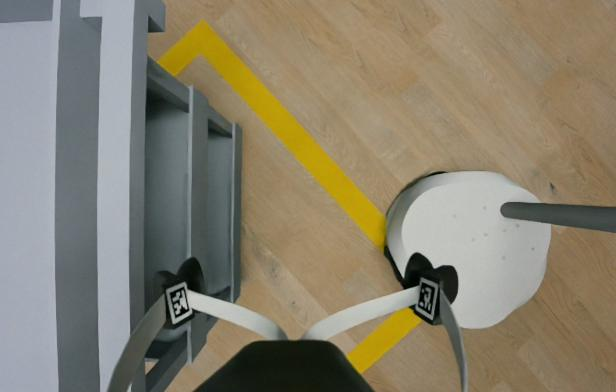

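move --blocking false --r2 '{"joints":{"arm_m":0.395}}'

wait --seconds 1.5

move --blocking false --r2 '{"joints":{"lift_m":0.968},"contact_limits":{"lift_m":0.2}}'

wait --seconds 1.2 --cameras '["r2_wrist_camera"]'

move --blocking false --r2 '{"joints":{"gripper_m":0.0}}'

wait --seconds 1.8 --cameras '["r2_wrist_camera","r2_head_camera"]'

Scene clock: 1314.73 s.
move: r2 moving
r1: as last shown
r1.contact_limits: arm_m 0.3; translate_m 0.7
r2.base_odometry: x=-3.708 y=-4.461 heading=-1.256
r2.turned_by_wheels: +0.000
r2.turned_by_imu: +0.000
r2.base_tilt: forward=-0.6 right=+0.1
r2.lidar_m: 0.54 3.45 2.15 1.31 1.15 1.17 1.39 1.23 1.24 1.50 1.64 0.54
r2.base_status: not commanded
r2.joint_positions: lift_m=+1.020 arm_m=+0.296 wrist_yaw_rad=+0.001 wrist_pitch_rad=+1.567 wrist_roll_rad=+1.568 gripper_m=+0.120
r2.joint_status: arm_m moving
r2.measured_speeds: translate_m=+0.000 strafe_m=+0.000 rotate_rad=+0.000 lift_m=+0.000 arm_m=+0.195 wrist_yaw_rad=+0.000 wrist_pitch_rad=+0.000 wrist_roll_rad=+0.000
r2.motor_effort: lift_m=+14(14) arm_m=+10(12) wheel_0=+2(2) wheel_1=-1(1) wheel_2=+0(0)
r2.servo_current: wrist_yaw_rad=39(52) wrist_pitch_rad=39(46) wrist_roll_rad=39(65) gripper_m=46(59)
r2.hand_pose: x=+0.4676 y=-0.0874 z=+0.9101 quat_wxyz=(+0.502, +0.500, +0.500, -0.498)
r2.wrist_depth_mm: - 286 1118 1118 1118 1118 1118 / - 287 1098 1118 1118 1098 1118 / - 291 609 1138 1138 1118 1118 / - 274 609 1118 1118 - 1098 / - 291 615 1118 1118 - 1118 / - 274 201 1138 198 - 1138 / - 276 294 - 1138 1118 1118
pictures: none

Scene clock: 1315.73 s.
earlier move: r2 done
r1.base_odometry: x=-2.877 y=+1.358 heading=+0.079
r1.turned_by_wheels: +0.000
r1.turned_by_imu: +0.000
r1.base_tilt: forward=-1.6 right=+1.2
r1.lidar_m: 0.68 3.65 4.70 4.77 1.79 1.22 1.13 1.18 1.07 1.00 1.03 0.81
r1.base_status: not commanded
r1.joint_positions: lift_m=+0.840 arm_m=+0.290 wrist_yaw_rad=+0.137 wrist_pitch_rad=+0.001 wrist_roll_rad=+0.000 gripper_m=-0.020
r1.joint_status: not commanded
r1.measured_speeds: all 0
r1.motor_effort: lift_m=+24(24) arm_m=-7(7) wheel_0=+16(17) wheel_1=+4(4) wheel_2=+19(19)
r1.servo_current: wrist_yaw_rad=104(117) wrist_pitch_rad=39(46) wrist_roll_rad=46(65) gripper_m=52(52)
r1.contact_limits: arm_m 0.3; translate_m 0.7
r1.hand_pose: x=+0.7588 y=-0.0472 z=+1.0175 quat_wxyz=(+0.998, +0.000, +0.000, +0.068)
r1.wrist_depth_mm: - - 167 236 231 224 218 / - - 168 237 232 224 217 / - - 251 239 234 225 220 / - - 252 238 234 226 220 / - - 253 241 234 227 221 / - - 179 180 234 228 221 / - 152 181 167 149 226 221
r2.base_odometry: x=-3.708 y=-4.461 heading=-1.256
r2.turned_by_wheels: +0.000
r2.turned_by_imu: +0.000
r2.base_tilt: forward=-0.7 right=+0.0
r2.lidar_m: 0.54 3.49 2.18 1.29 1.16 1.15 1.40 1.23 1.25 1.50 1.64 0.58
r2.base_status: not commanded
r2.joint_positions: lift_m=+1.020 arm_m=+0.395 wrist_yaw_rad=+0.001 wrist_pitch_rad=+1.567 wrist_roll_rad=+1.568 gripper_m=+0.120
r2.joint_status: all done
r2.measured_speeds: all 0
r2.motor_effort: lift_m=+14(14) arm_m=+7(12) wheel_0=+2(2) wheel_1=-1(1) wheel_2=+0(0)
r2.servo_current: wrist_yaw_rad=59(59) wrist_pitch_rad=46(46) wrist_roll_rad=39(65) gripper_m=46(59)
r2.hand_pose: x=+0.5669 y=-0.0874 z=+0.9101 quat_wxyz=(+0.502, +0.500, +0.500, -0.498)
r2.wrist_depth_mm: - - 303 294 1098 1118 1118 / - - 270 271 1098 1118 1118 / - - 312 271 1118 1098 1118 / - - 319 272 1138 - 891 / - - 272 272 1138 - - / - 186 198 273 199 - 1118 / - - - - 1138 1118 1118
wait: 1.00 of 1.5 s (r2 has come to rest)
pictures: none

Scene clock: 1316.23 s.
move: r2 moving
r1: as last shown
r1.contact_limits: arm_m 0.3; translate_m 0.7
r2.base_odometry: x=-3.708 y=-4.461 heading=-1.256
r2.turned_by_wheels: +0.000
r2.turned_by_imu: +0.000
r2.base_tilt: forward=-0.7 right=+0.1
r2.lidar_m: 0.52 3.46 2.16 1.30 1.16 1.13 1.40 1.23 1.25 1.49 1.64 0.58
r2.base_status: not commanded
r2.joint_positions: lift_m=+0.985 arm_m=+0.395 wrist_yaw_rad=+0.001 wrist_pitch_rad=+1.567 wrist_roll_rad=+1.568 gripper_m=+0.120
r2.joint_status: lift_m moving
r2.measured_speeds: translate_m=+0.000 strafe_m=+0.000 rotate_rad=+0.000 lift_m=-0.104 arm_m=+0.000 wrist_yaw_rad=+0.000 wrist_pitch_rad=+0.000 wrist_roll_rad=+0.000
r2.motor_effort: lift_m=+14(17) arm_m=+7(7) wheel_0=+2(2) wheel_1=-1(1) wheel_2=+0(0)
r2.servo_current: wrist_yaw_rad=52(59) wrist_pitch_rad=39(46) wrist_roll_rad=46(59) gripper_m=52(59)
r2.contact_limits: lift_m 0.2
r2.hand_pose: x=+0.5669 y=-0.0874 z=+0.8744 quat_wxyz=(+0.502, +0.500, +0.500, -0.498)
r2.wrist_depth_mm: - - 251 237 1098 1078 1060 / - - 254 238 1098 1078 1060 / - - 257 238 1098 1078 1098 / - - 260 239 1078 1078 - / - - 240 239 1078 - - / - 186 197 239 198 - - / - - - - - 1098 1078
pictures: none

Scene clock: 1316.87 s.
earlier move: r2 done
r1.base_odometry: x=-2.877 y=+1.358 heading=+0.079
r1.turned_by_wheels: +0.000
r1.turned_by_imu: +0.000
r1.base_tilt: forward=-1.6 right=+1.2
r1.lidar_m: 0.68 3.64 4.67 4.78 1.81 1.20 1.14 1.19 1.08 1.00 1.03 0.77
r1.base_status: not commanded
r1.joint_positions: lift_m=+0.840 arm_m=+0.290 wrist_yaw_rad=+0.137 wrist_pitch_rad=+0.001 wrist_roll_rad=+0.000 gripper_m=-0.020
r1.joint_status: not commanded
r1.measured_speeds: all 0
r1.motor_effort: lift_m=+24(24) arm_m=-7(7) wheel_0=+16(17) wheel_1=+3(4) wheel_2=+19(19)
r1.servo_current: wrist_yaw_rad=85(111) wrist_pitch_rad=33(46) wrist_roll_rad=39(65) gripper_m=39(52)
r1.contact_limits: arm_m 0.3; translate_m 0.7
r1.hand_pose: x=+0.7588 y=-0.0472 z=+1.0175 quat_wxyz=(+0.998, +0.000, +0.000, +0.068)
r1.wrist_depth_mm: - - 167 237 232 224 219 / - - 168 237 232 224 218 / - - 252 238 233 224 219 / - - 251 238 233 225 220 / - - 252 239 233 226 220 / - - 179 180 233 227 221 / - 152 182 167 149 226 223
r2.base_odometry: x=-3.708 y=-4.461 heading=-1.256
r2.turned_by_wheels: +0.000
r2.turned_by_imu: +0.000
r2.base_tilt: forward=-0.7 right=+0.1
r2.lidar_m: 0.55 3.47 2.18 1.30 1.13 1.15 1.39 1.23 1.26 1.49 1.65 0.56
r2.base_status: not commanded
r2.joint_positions: lift_m=+0.968 arm_m=+0.395 wrist_yaw_rad=+0.001 wrist_pitch_rad=+1.567 wrist_roll_rad=+1.568 gripper_m=+0.120
r2.joint_status: all done
r2.measured_speeds: all 0
r2.motor_effort: lift_m=+14(17) arm_m=+7(7) wheel_0=+2(2) wheel_1=-1(1) wheel_2=+0(1)
r2.servo_current: wrist_yaw_rad=39(59) wrist_pitch_rad=46(46) wrist_roll_rad=33(59) gripper_m=46(59)
r2.contact_limits: lift_m 0.2
r2.hand_pose: x=+0.5669 y=-0.0874 z=+0.8581 quat_wxyz=(+0.502, +0.500, +0.500, -0.498)
r2.wrist_depth_mm: - - 251 218 1060 1078 1060 / - - 253 219 1078 1078 1042 / - - - 219 1078 1078 1042 / - - 260 220 1042 1078 - / - - 224 220 1078 - - / - 185 197 220 196 - - / - - - - - 1078 1060
wait: 0.63 of 1.2 s (r2 has come to rest)
Images, in order (width x height): r2_wrist_camera 616x392.

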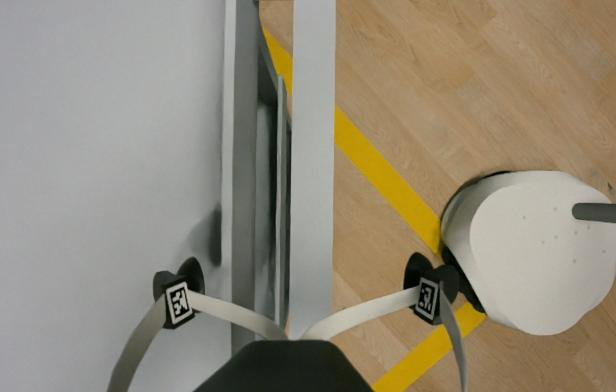

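Scene clock: 1317.37 s.
move: r2 moving
r1: as last shown
r1.contact_limits: arm_m 0.3; translate_m 0.7
r2.base_odometry: x=-3.708 y=-4.461 heading=-1.256
r2.turned_by_wheels: +0.000
r2.turned_by_imu: +0.000
r2.base_tilt: forward=-0.7 right=+0.1
r2.lidar_m: 0.52 3.47 2.17 1.31 1.13 1.15 1.38 1.25 1.25 1.49 1.65 0.58
r2.base_status: not commanded
r2.joint_positions: lift_m=+0.968 arm_m=+0.395 wrist_yaw_rad=+0.001 wrist_pitch_rad=+1.567 wrist_roll_rad=+1.568 gripper_m=+0.106
r2.joint_status: gripper_m moving
r2.measured_speeds: all 0
r2.motor_effort: lift_m=+14(14) arm_m=+7(7) wheel_0=+2(2) wheel_1=-1(1) wheel_2=+0(0)
r2.servo_current: wrist_yaw_rad=52(52) wrist_pitch_rad=33(46) wrist_roll_rad=46(52) gripper_m=124(124)
r2.contact_limits: lift_m 0.2
r2.hand_pose: x=+0.5669 y=-0.0874 z=+0.8581 quat_wxyz=(+0.502, +0.500, +0.500, -0.498)
r2.wrist_depth_mm: - - 251 219 1060 1060 1060 / - - 254 219 1078 1060 1042 / - - - 219 1078 1060 1060 / - - 259 219 1060 1078 - / - - 224 220 1060 - - / - - 195 220 190 - - / - - - - - 1060 1060
pictures: none

Scene clock: 1318.90 s.
earlier move: r2 done
r1.base_odometry: x=-2.877 y=+1.358 heading=+0.079
r1.turned_by_wheels: +0.000
r1.turned_by_imu: +0.000
r1.base_tilt: forward=-1.5 right=+1.2
r1.lidar_m: 0.67 3.65 4.70 4.78 1.78 1.19 1.13 1.18 1.08 0.99 1.00 0.76
r1.base_status: not commanded
r1.joint_positions: lift_m=+0.840 arm_m=+0.290 wrist_yaw_rad=+0.137 wrist_pitch_rad=+0.001 wrist_roll_rad=+0.000 gripper_m=-0.020
r1.joint_status: not commanded
r1.measured_speeds: all 0
r1.motor_effort: lift_m=+24(24) arm_m=-7(7) wheel_0=+16(17) wheel_1=+3(4) wheel_2=+19(19)
r1.servo_current: wrist_yaw_rad=98(117) wrist_pitch_rad=39(52) wrist_roll_rad=65(72) gripper_m=46(52)
r1.contact_limits: arm_m 0.3; translate_m 0.7
r1.hand_pose: x=+0.7588 y=-0.0472 z=+1.0175 quat_wxyz=(+0.998, +0.000, +0.000, +0.068)
r1.wrist_depth_mm: - - 168 236 231 224 218 / - - 168 237 233 224 218 / - - 253 238 233 225 220 / - - 251 239 235 226 220 / - - 252 240 234 227 220 / - - 180 180 233 226 220 / - 152 182 168 149 226 222
r2.base_odometry: x=-3.708 y=-4.461 heading=-1.256
r2.turned_by_wheels: +0.000
r2.turned_by_imu: +0.000
r2.base_tilt: forward=-0.6 right=+0.0
r2.lidar_m: 0.53 3.47 2.22 1.31 1.14 1.15 1.39 1.24 1.25 1.50 1.66 0.56
r2.base_status: not commanded
r2.joint_positions: lift_m=+0.968 arm_m=+0.395 wrist_yaw_rad=+0.001 wrist_pitch_rad=+1.563 wrist_roll_rad=+1.569 gripper_m=+0.002
r2.joint_status: all done
r2.measured_speeds: all 0
r2.motor_effort: lift_m=+17(17) arm_m=+4(7) wheel_0=+2(2) wheel_1=-1(1) wheel_2=+0(1)
r2.servo_current: wrist_yaw_rad=46(59) wrist_pitch_rad=46(52) wrist_roll_rad=52(59) gripper_m=189(390)
r2.contact_limits: lift_m 0.2
r2.hand_pose: x=+0.5682 y=-0.0874 z=+0.8579 quat_wxyz=(+0.503, +0.501, +0.499, -0.497)
r2.wrist_depth_mm: - - - 267 1060 1060 1042 / - - - 216 1078 1060 1060 / - - - 218 1060 1060 1060 / - - - 218 1078 1060 - / - - 220 218 1060 - - / - 161 188 219 180 160 - / - - - - - 1060 1078
wait: 1.53 of 1.8 s (r2 has come to rest)
pictures: r2_head_camera, r2_wrist_camera
Images, in order (width x height): r2_head_camera 420x560, r2_wrist_camera 616x392.

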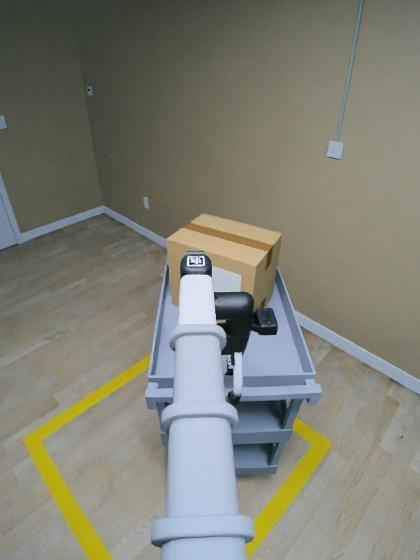

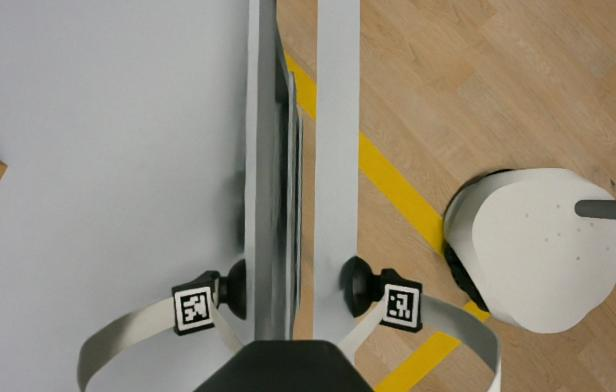

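move --blocking false --r2 '{"base":{"translate_m":0.03,"strafe_m":0.36},"pace":"slow"}'

wait --seconds 6 --cameras '["r2_wrist_camera","r2_head_camera","r2_head_left_camera"]'

Scene clock: 1324.07 s.
move: r2 moving
r1: as last shown
r1.contact_limits: arm_m 0.3; translate_m 0.7
r2.base_odometry: x=-3.694 y=-4.458 heading=-1.257
r2.turned_by_wheels: -0.001
r2.turned_by_imu: -0.001
r2.base_tilt: forward=-0.7 right=+0.1
r2.lidar_m: 0.52 3.47 2.15 1.32 1.12 1.14 1.39 1.25 1.26 1.50 1.67 0.56
r2.base_status: translate_m moving; strafe_m moving
r2.joint_positions: lift_m=+0.968 arm_m=+0.395 wrist_yaw_rad=+0.001 wrist_pitch_rad=+1.563 wrist_roll_rad=+1.569 gripper_m=+0.002
r2.joint_status: not commanded
r2.measured_speeds: translate_m=+0.004 strafe_m=+0.053 rotate_rad=+0.002 lift_m=+0.000 arm_m=+0.000 wrist_yaw_rad=+0.000 wrist_pitch_rad=+0.000 wrist_roll_rad=+0.000
r2.motor_effort: lift_m=+17(17) arm_m=+4(4) wheel_0=-16(16) wheel_1=+6(7) wheel_2=-8(9)
r2.servo_current: wrist_yaw_rad=46(52) wrist_pitch_rad=52(52) wrist_roll_rad=52(52) gripper_m=176(182)
r2.contact_limits: lift_m 0.2
r2.hand_pose: x=+0.5682 y=-0.0874 z=+0.8579 quat_wxyz=(+0.503, +0.501, +0.499, -0.497)
r2.wrist_depth_mm: - - - 260 1060 1060 1060 / - - - 218 1060 1060 1060 / - - - 270 1042 1060 1060 / - - - 219 1060 1060 - / - - 224 218 1078 - - / - 161 187 219 181 160 - / - - - - - 1098 1060
pictures: none

Scene clock: 1328.37 s.
earlier move: r2 done
r1.base_odometry: x=-2.877 y=+1.358 heading=+0.079
r1.turned_by_wheels: +0.000
r1.turned_by_imu: +0.000
r1.base_tilt: forward=-1.5 right=+1.2
r1.lidar_m: 0.69 3.65 4.72 4.76 1.80 1.24 1.14 1.17 1.09 0.99 1.03 0.78
r1.base_status: not commanded
r1.joint_positions: lift_m=+0.840 arm_m=+0.290 wrist_yaw_rad=+0.137 wrist_pitch_rad=+0.001 wrist_roll_rad=+0.000 gripper_m=-0.020
r1.joint_status: not commanded
r1.measured_speeds: all 0
r1.motor_effort: lift_m=+24(24) arm_m=-7(7) wheel_0=+16(17) wheel_1=+3(4) wheel_2=+19(19)
r1.servo_current: wrist_yaw_rad=98(117) wrist_pitch_rad=46(52) wrist_roll_rad=52(65) gripper_m=46(52)
r1.contact_limits: arm_m 0.3; translate_m 0.7
r1.hand_pose: x=+0.7588 y=-0.0472 z=+1.0175 quat_wxyz=(+0.998, +0.000, +0.000, +0.068)
r1.wrist_depth_mm: - - 167 237 232 224 217 / - - 168 237 233 225 218 / - - 252 238 233 225 220 / - - 251 239 233 225 220 / - - 252 240 234 226 220 / - - 180 179 234 227 221 / - 153 181 167 149 225 222
r2.base_odometry: x=-3.356 y=-4.379 heading=-1.257
r2.turned_by_wheels: +0.000
r2.turned_by_imu: -0.002
r2.base_tilt: forward=-0.7 right=+0.0
r2.lidar_m: 0.57 3.19 1.70 1.63 0.90 0.91 1.06 1.50 1.51 1.81 1.88 0.46
r2.base_status: done
r2.joint_positions: lift_m=+0.968 arm_m=+0.395 wrist_yaw_rad=-0.004 wrist_pitch_rad=+1.572 wrist_roll_rad=+1.574 gripper_m=+0.002
r2.joint_status: not commanded
r2.measured_speeds: all 0
r2.motor_effort: lift_m=+17(17) arm_m=+4(4) wheel_0=-10(16) wheel_1=+2(7) wheel_2=-11(14)
r2.servo_current: wrist_yaw_rad=52(59) wrist_pitch_rad=39(52) wrist_roll_rad=52(65) gripper_m=163(182)
r2.contact_limits: lift_m 0.2
r2.hand_pose: x=+0.5651 y=-0.0874 z=+0.8579 quat_wxyz=(+0.498, +0.501, +0.499, -0.502)
r2.wrist_depth_mm: 268 - - - 293 222 1078 / - - - - 1060 1078 1078 / - - - - 240 1098 1078 / - - - 1078 222 - - / - - 206 1098 223 - - / - 160 181 223 189 166 - / - - - - 181 1078 1098
wait: 4.30 of 6 s (r2 has come to rest)
pictures: r2_head_camera, r2_head_left_camera, r2_wrist_camera
Images, in order (width x height): r2_head_camera 420x560, r2_head_left_camera 420x672, r2_wrist_camera 616x392.

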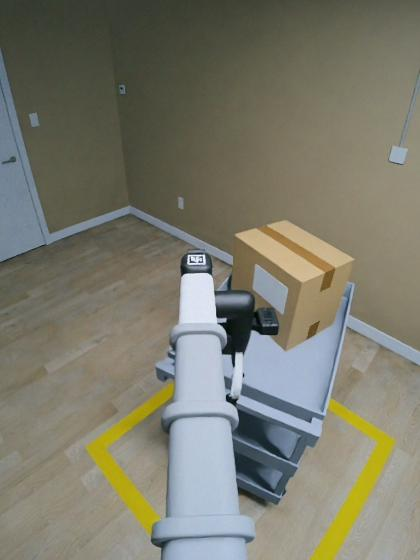

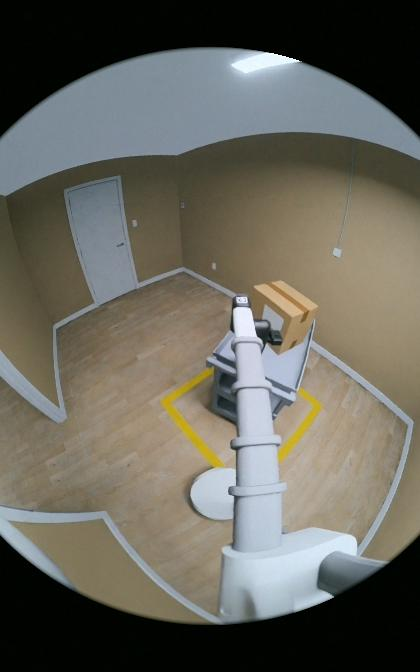

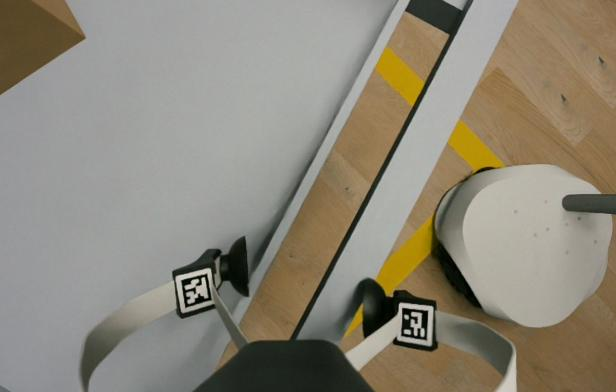

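move --blocking false --r2 '{"base":{"translate_m":-0.12,"strafe_m":0.24},"pace":"slow"}'

wait --seconds 5 --cameras '["r2_wrist_camera","r2_head_camera","r2_head_left_camera"]'

Scene clock: 1337.53 s.
move: r2 moving
r1: as last shown
r1.contact_limits: arm_m 0.3; translate_m 0.7
r2.base_odometry: x=-3.347 y=-4.370 heading=-1.258
r2.turned_by_wheels: -0.001
r2.turned_by_imu: +0.000
r2.base_tilt: forward=-0.7 right=+0.1
r2.lidar_m: 0.55 3.21 1.71 1.62 0.88 0.88 1.09 1.51 1.52 1.79 1.88 0.50
r2.base_status: translate_m moving; strafe_m moving
r2.joint_positions: lift_m=+0.968 arm_m=+0.395 wrist_yaw_rad=-0.004 wrist_pitch_rad=+1.572 wrist_roll_rad=+1.574 gripper_m=+0.002
r2.joint_status: not commanded
r2.measured_speeds: translate_m=-0.021 strafe_m=+0.043 rotate_rad=+0.000 lift_m=+0.000 arm_m=+0.000 wrist_yaw_rad=+0.000 wrist_pitch_rad=+0.000 wrist_roll_rad=+0.000
r2.motor_effort: lift_m=+16(17) arm_m=+4(4) wheel_0=-14(18) wheel_1=+3(5) wheel_2=+4(8)
r2.servo_current: wrist_yaw_rad=52(59) wrist_pitch_rad=39(46) wrist_roll_rad=52(59) gripper_m=163(163)
r2.contact_limits: lift_m 0.2
r2.hand_pose: x=+0.5651 y=-0.0874 z=+0.8579 quat_wxyz=(+0.498, +0.501, +0.499, -0.502)
r2.wrist_depth_mm: 272 - - - 1060 221 1060 / - - - - 1060 1078 1060 / - - - - 224 1078 1078 / - - - 1078 223 - - / - - 205 1042 223 - - / - 156 178 223 187 878 - / - - - - 177 1078 1060
pictures: none

Scene clock: 1341.00 s.
earlier move: r2 done
r1.base_odometry: x=-2.877 y=+1.358 heading=+0.079
r1.turned_by_wheels: +0.000
r1.turned_by_imu: +0.000
r1.base_tilt: forward=-1.6 right=+1.2
r1.lidar_m: 0.68 3.65 4.71 4.77 1.79 1.22 1.14 1.16 1.08 1.00 1.04 0.79
r1.base_status: not commanded
r1.joint_positions: lift_m=+0.840 arm_m=+0.290 wrist_yaw_rad=+0.137 wrist_pitch_rad=+0.001 wrist_roll_rad=+0.000 gripper_m=-0.020
r1.joint_status: not commanded
r1.measured_speeds: all 0
r1.motor_effort: lift_m=+24(24) arm_m=-7(7) wheel_0=+16(17) wheel_1=+4(4) wheel_2=+19(19)
r1.servo_current: wrist_yaw_rad=104(124) wrist_pitch_rad=33(52) wrist_roll_rad=52(72) gripper_m=46(59)
r1.contact_limits: arm_m 0.3; translate_m 0.7
r1.hand_pose: x=+0.7588 y=-0.0472 z=+1.0175 quat_wxyz=(+0.998, +0.000, +0.000, +0.068)
r1.wrist_depth_mm: - - 167 237 232 224 218 / - - 168 236 232 224 219 / - - 252 238 233 224 220 / - - 251 239 234 226 220 / - - 252 240 234 226 220 / - - 179 180 234 227 220 / - 153 181 167 149 225 222
r2.base_odometry: x=-3.165 y=-4.191 heading=-1.257
r2.turned_by_wheels: +0.001
r2.turned_by_imu: +0.000
r2.base_tilt: forward=-0.7 right=+0.1
r2.lidar_m: 0.59 3.15 1.43 3.77 0.63 0.64 0.74 1.45 1.57 1.88 2.15 0.46
r2.base_status: done
r2.joint_positions: lift_m=+0.968 arm_m=+0.395 wrist_yaw_rad=-0.002 wrist_pitch_rad=+1.563 wrist_roll_rad=+1.574 gripper_m=+0.001
r2.joint_status: not commanded
r2.measured_speeds: all 0
r2.motor_effort: lift_m=+12(17) arm_m=+4(4) wheel_0=-6(18) wheel_1=+2(6) wheel_2=+5(9)
r2.servo_current: wrist_yaw_rad=33(65) wrist_pitch_rad=52(59) wrist_roll_rad=52(65) gripper_m=117(163)
r2.contact_limits: lift_m 0.2
r2.hand_pose: x=+0.5680 y=-0.0874 z=+0.8583 quat_wxyz=(+0.501, +0.504, +0.496, -0.499)
r2.wrist_depth_mm: - - - - 220 265 1060 / - - - - 1060 219 1060 / - - - 242 231 1042 1060 / - - - 1098 222 1060 - / - - 225 224 1078 1078 - / - 162 185 224 181 1060 - / 290 229 226 - 1060 1060 1042
wait: 3.47 of 5 s (r2 has come to rest)
pictures: r2_head_camera, r2_head_left_camera, r2_wrist_camera
Images, in order (width x height): r2_head_camera 420x560, r2_head_left_camera 420x672, r2_wrist_camera 616x392.

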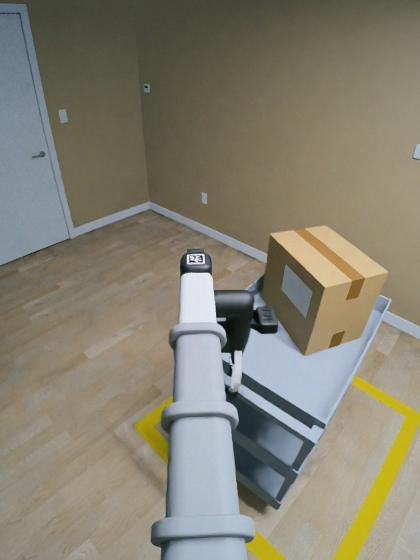

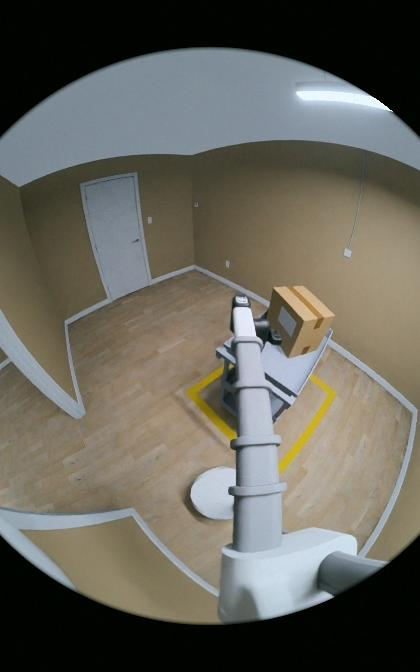

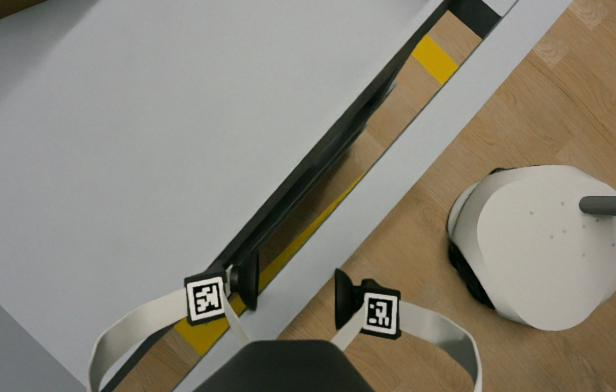

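move --r2 '{"base": {"translate_m": 0.09, "strafe_m": -0.078}, "pace": "slow"}' --blocking false

wait --seconds 3 --cameras '["r2_wrist_camera","r2_head_camera"]'

Scene clock: 1372.40 s.
move: r2 moving
r1: as last shown
r1.contact_limits: arm_m 0.3; translate_m 0.7
r2.base_odometry: x=-3.170 y=-4.202 heading=-1.257
r2.turned_by_wheels: +0.000
r2.turned_by_imu: +0.001
r2.base_tilt: forward=-0.7 right=+0.1
r2.lidar_m: 0.58 3.13 1.46 3.75 0.66 0.66 0.76 1.44 1.59 1.89 2.15 0.45
r2.base_status: translate_m moving; strafe_m moving
r2.joint_positions: lift_m=+0.968 arm_m=+0.395 wrist_yaw_rad=-0.002 wrist_pitch_rad=+1.567 wrist_roll_rad=+1.574 gripper_m=+0.001
r2.joint_status: not commanded
r2.measured_speeds: translate_m=+0.039 strafe_m=-0.034 rotate_rad=+0.004 lift_m=+0.000 arm_m=+0.000 wrist_yaw_rad=+0.000 wrist_pitch_rad=+0.015 wrist_roll_rad=+0.000
r2.motor_effort: lift_m=+12(12) arm_m=+4(4) wheel_0=+11(11) wheel_1=-3(6) wheel_2=-6(9)
r2.servo_current: wrist_yaw_rad=52(59) wrist_pitch_rad=46(52) wrist_roll_rad=59(65) gripper_m=117(117)
r2.contact_limits: lift_m 0.2
r2.hand_pose: x=+0.5668 y=-0.0874 z=+0.8583 quat_wxyz=(+0.499, +0.502, +0.498, -0.500)
r2.wrist_depth_mm: - - - - - 266 - / - - - - 1060 219 1078 / - - - - 1078 1078 1060 / - - - 1098 222 - - / - - 215 223 1078 - - / - 160 183 223 182 1078 - / 289 133 246 - 1060 1060 1060
pictures: none

Scene clock: 1374.33 s.
earlier move: r2 done
r1.base_odometry: x=-2.877 y=+1.358 heading=+0.079
r1.turned_by_wheels: +0.000
r1.turned_by_imu: +0.000
r1.base_tilt: forward=-1.6 right=+1.2
r1.lidar_m: 0.69 3.66 4.69 4.78 1.79 1.22 1.14 1.16 1.07 0.98 1.03 0.79
r1.base_status: not commanded
r1.joint_positions: lift_m=+0.840 arm_m=+0.290 wrist_yaw_rad=+0.137 wrist_pitch_rad=+0.001 wrist_roll_rad=+0.000 gripper_m=-0.020
r1.joint_status: not commanded
r1.measured_speeds: all 0
r1.motor_effort: lift_m=+24(24) arm_m=-7(7) wheel_0=+17(17) wheel_1=+3(4) wheel_2=+19(19)
r1.servo_current: wrist_yaw_rad=104(117) wrist_pitch_rad=39(46) wrist_roll_rad=46(78) gripper_m=46(59)
r1.contact_limits: arm_m 0.3; translate_m 0.7
r1.hand_pose: x=+0.7588 y=-0.0472 z=+1.0175 quat_wxyz=(+0.998, +0.000, +0.000, +0.068)
r1.wrist_depth_mm: - - 167 237 232 224 218 / - - 168 236 232 224 219 / - - 252 238 233 224 220 / - - 251 238 233 226 220 / - - 252 240 234 226 220 / - - 179 180 234 228 221 / - 152 182 168 149 226 223
r2.base_odometry: x=-3.211 y=-4.300 heading=-1.258
r2.turned_by_wheels: -0.001
r2.turned_by_imu: -0.001
r2.base_tilt: forward=-0.7 right=+0.0
r2.lidar_m: 0.58 3.15 1.50 1.52 0.75 0.77 0.93 1.59 1.59 1.90 2.04 0.46
r2.base_status: done
r2.joint_positions: lift_m=+0.968 arm_m=+0.395 wrist_yaw_rad=-0.003 wrist_pitch_rad=+1.574 wrist_roll_rad=+1.574 gripper_m=+0.001
r2.joint_status: not commanded
r2.measured_speeds: all 0
r2.motor_effort: lift_m=+12(12) arm_m=+4(4) wheel_0=+6(14) wheel_1=-6(8) wheel_2=-8(12)
r2.servo_current: wrist_yaw_rad=52(59) wrist_pitch_rad=39(52) wrist_roll_rad=52(65) gripper_m=111(117)
r2.contact_limits: lift_m 0.2
r2.hand_pose: x=+0.5647 y=-0.0874 z=+0.8583 quat_wxyz=(+0.498, +0.501, +0.499, -0.502)
r2.wrist_depth_mm: - - - - - 241 1060 / - - - - 1060 222 1060 / - - - - 1078 1060 1098 / - - - 1098 223 - - / - - 221 223 1098 - - / - 156 185 223 183 156 - / 291 - 1078 - 1078 1078 1098
wait: 1.93 of 3 s (r2 has come to rest)
pictures: r2_head_camera, r2_wrist_camera
Images, in order (width x height): r2_head_camera 420x560, r2_wrist_camera 616x392.

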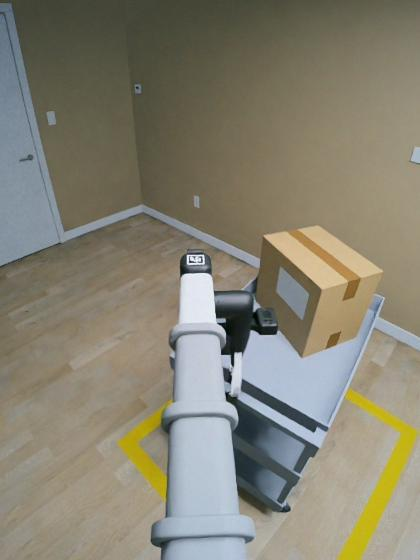

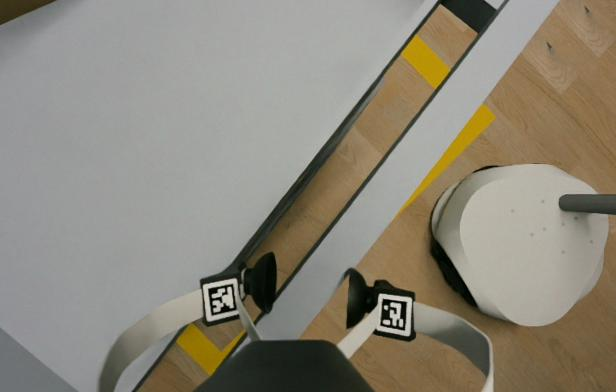

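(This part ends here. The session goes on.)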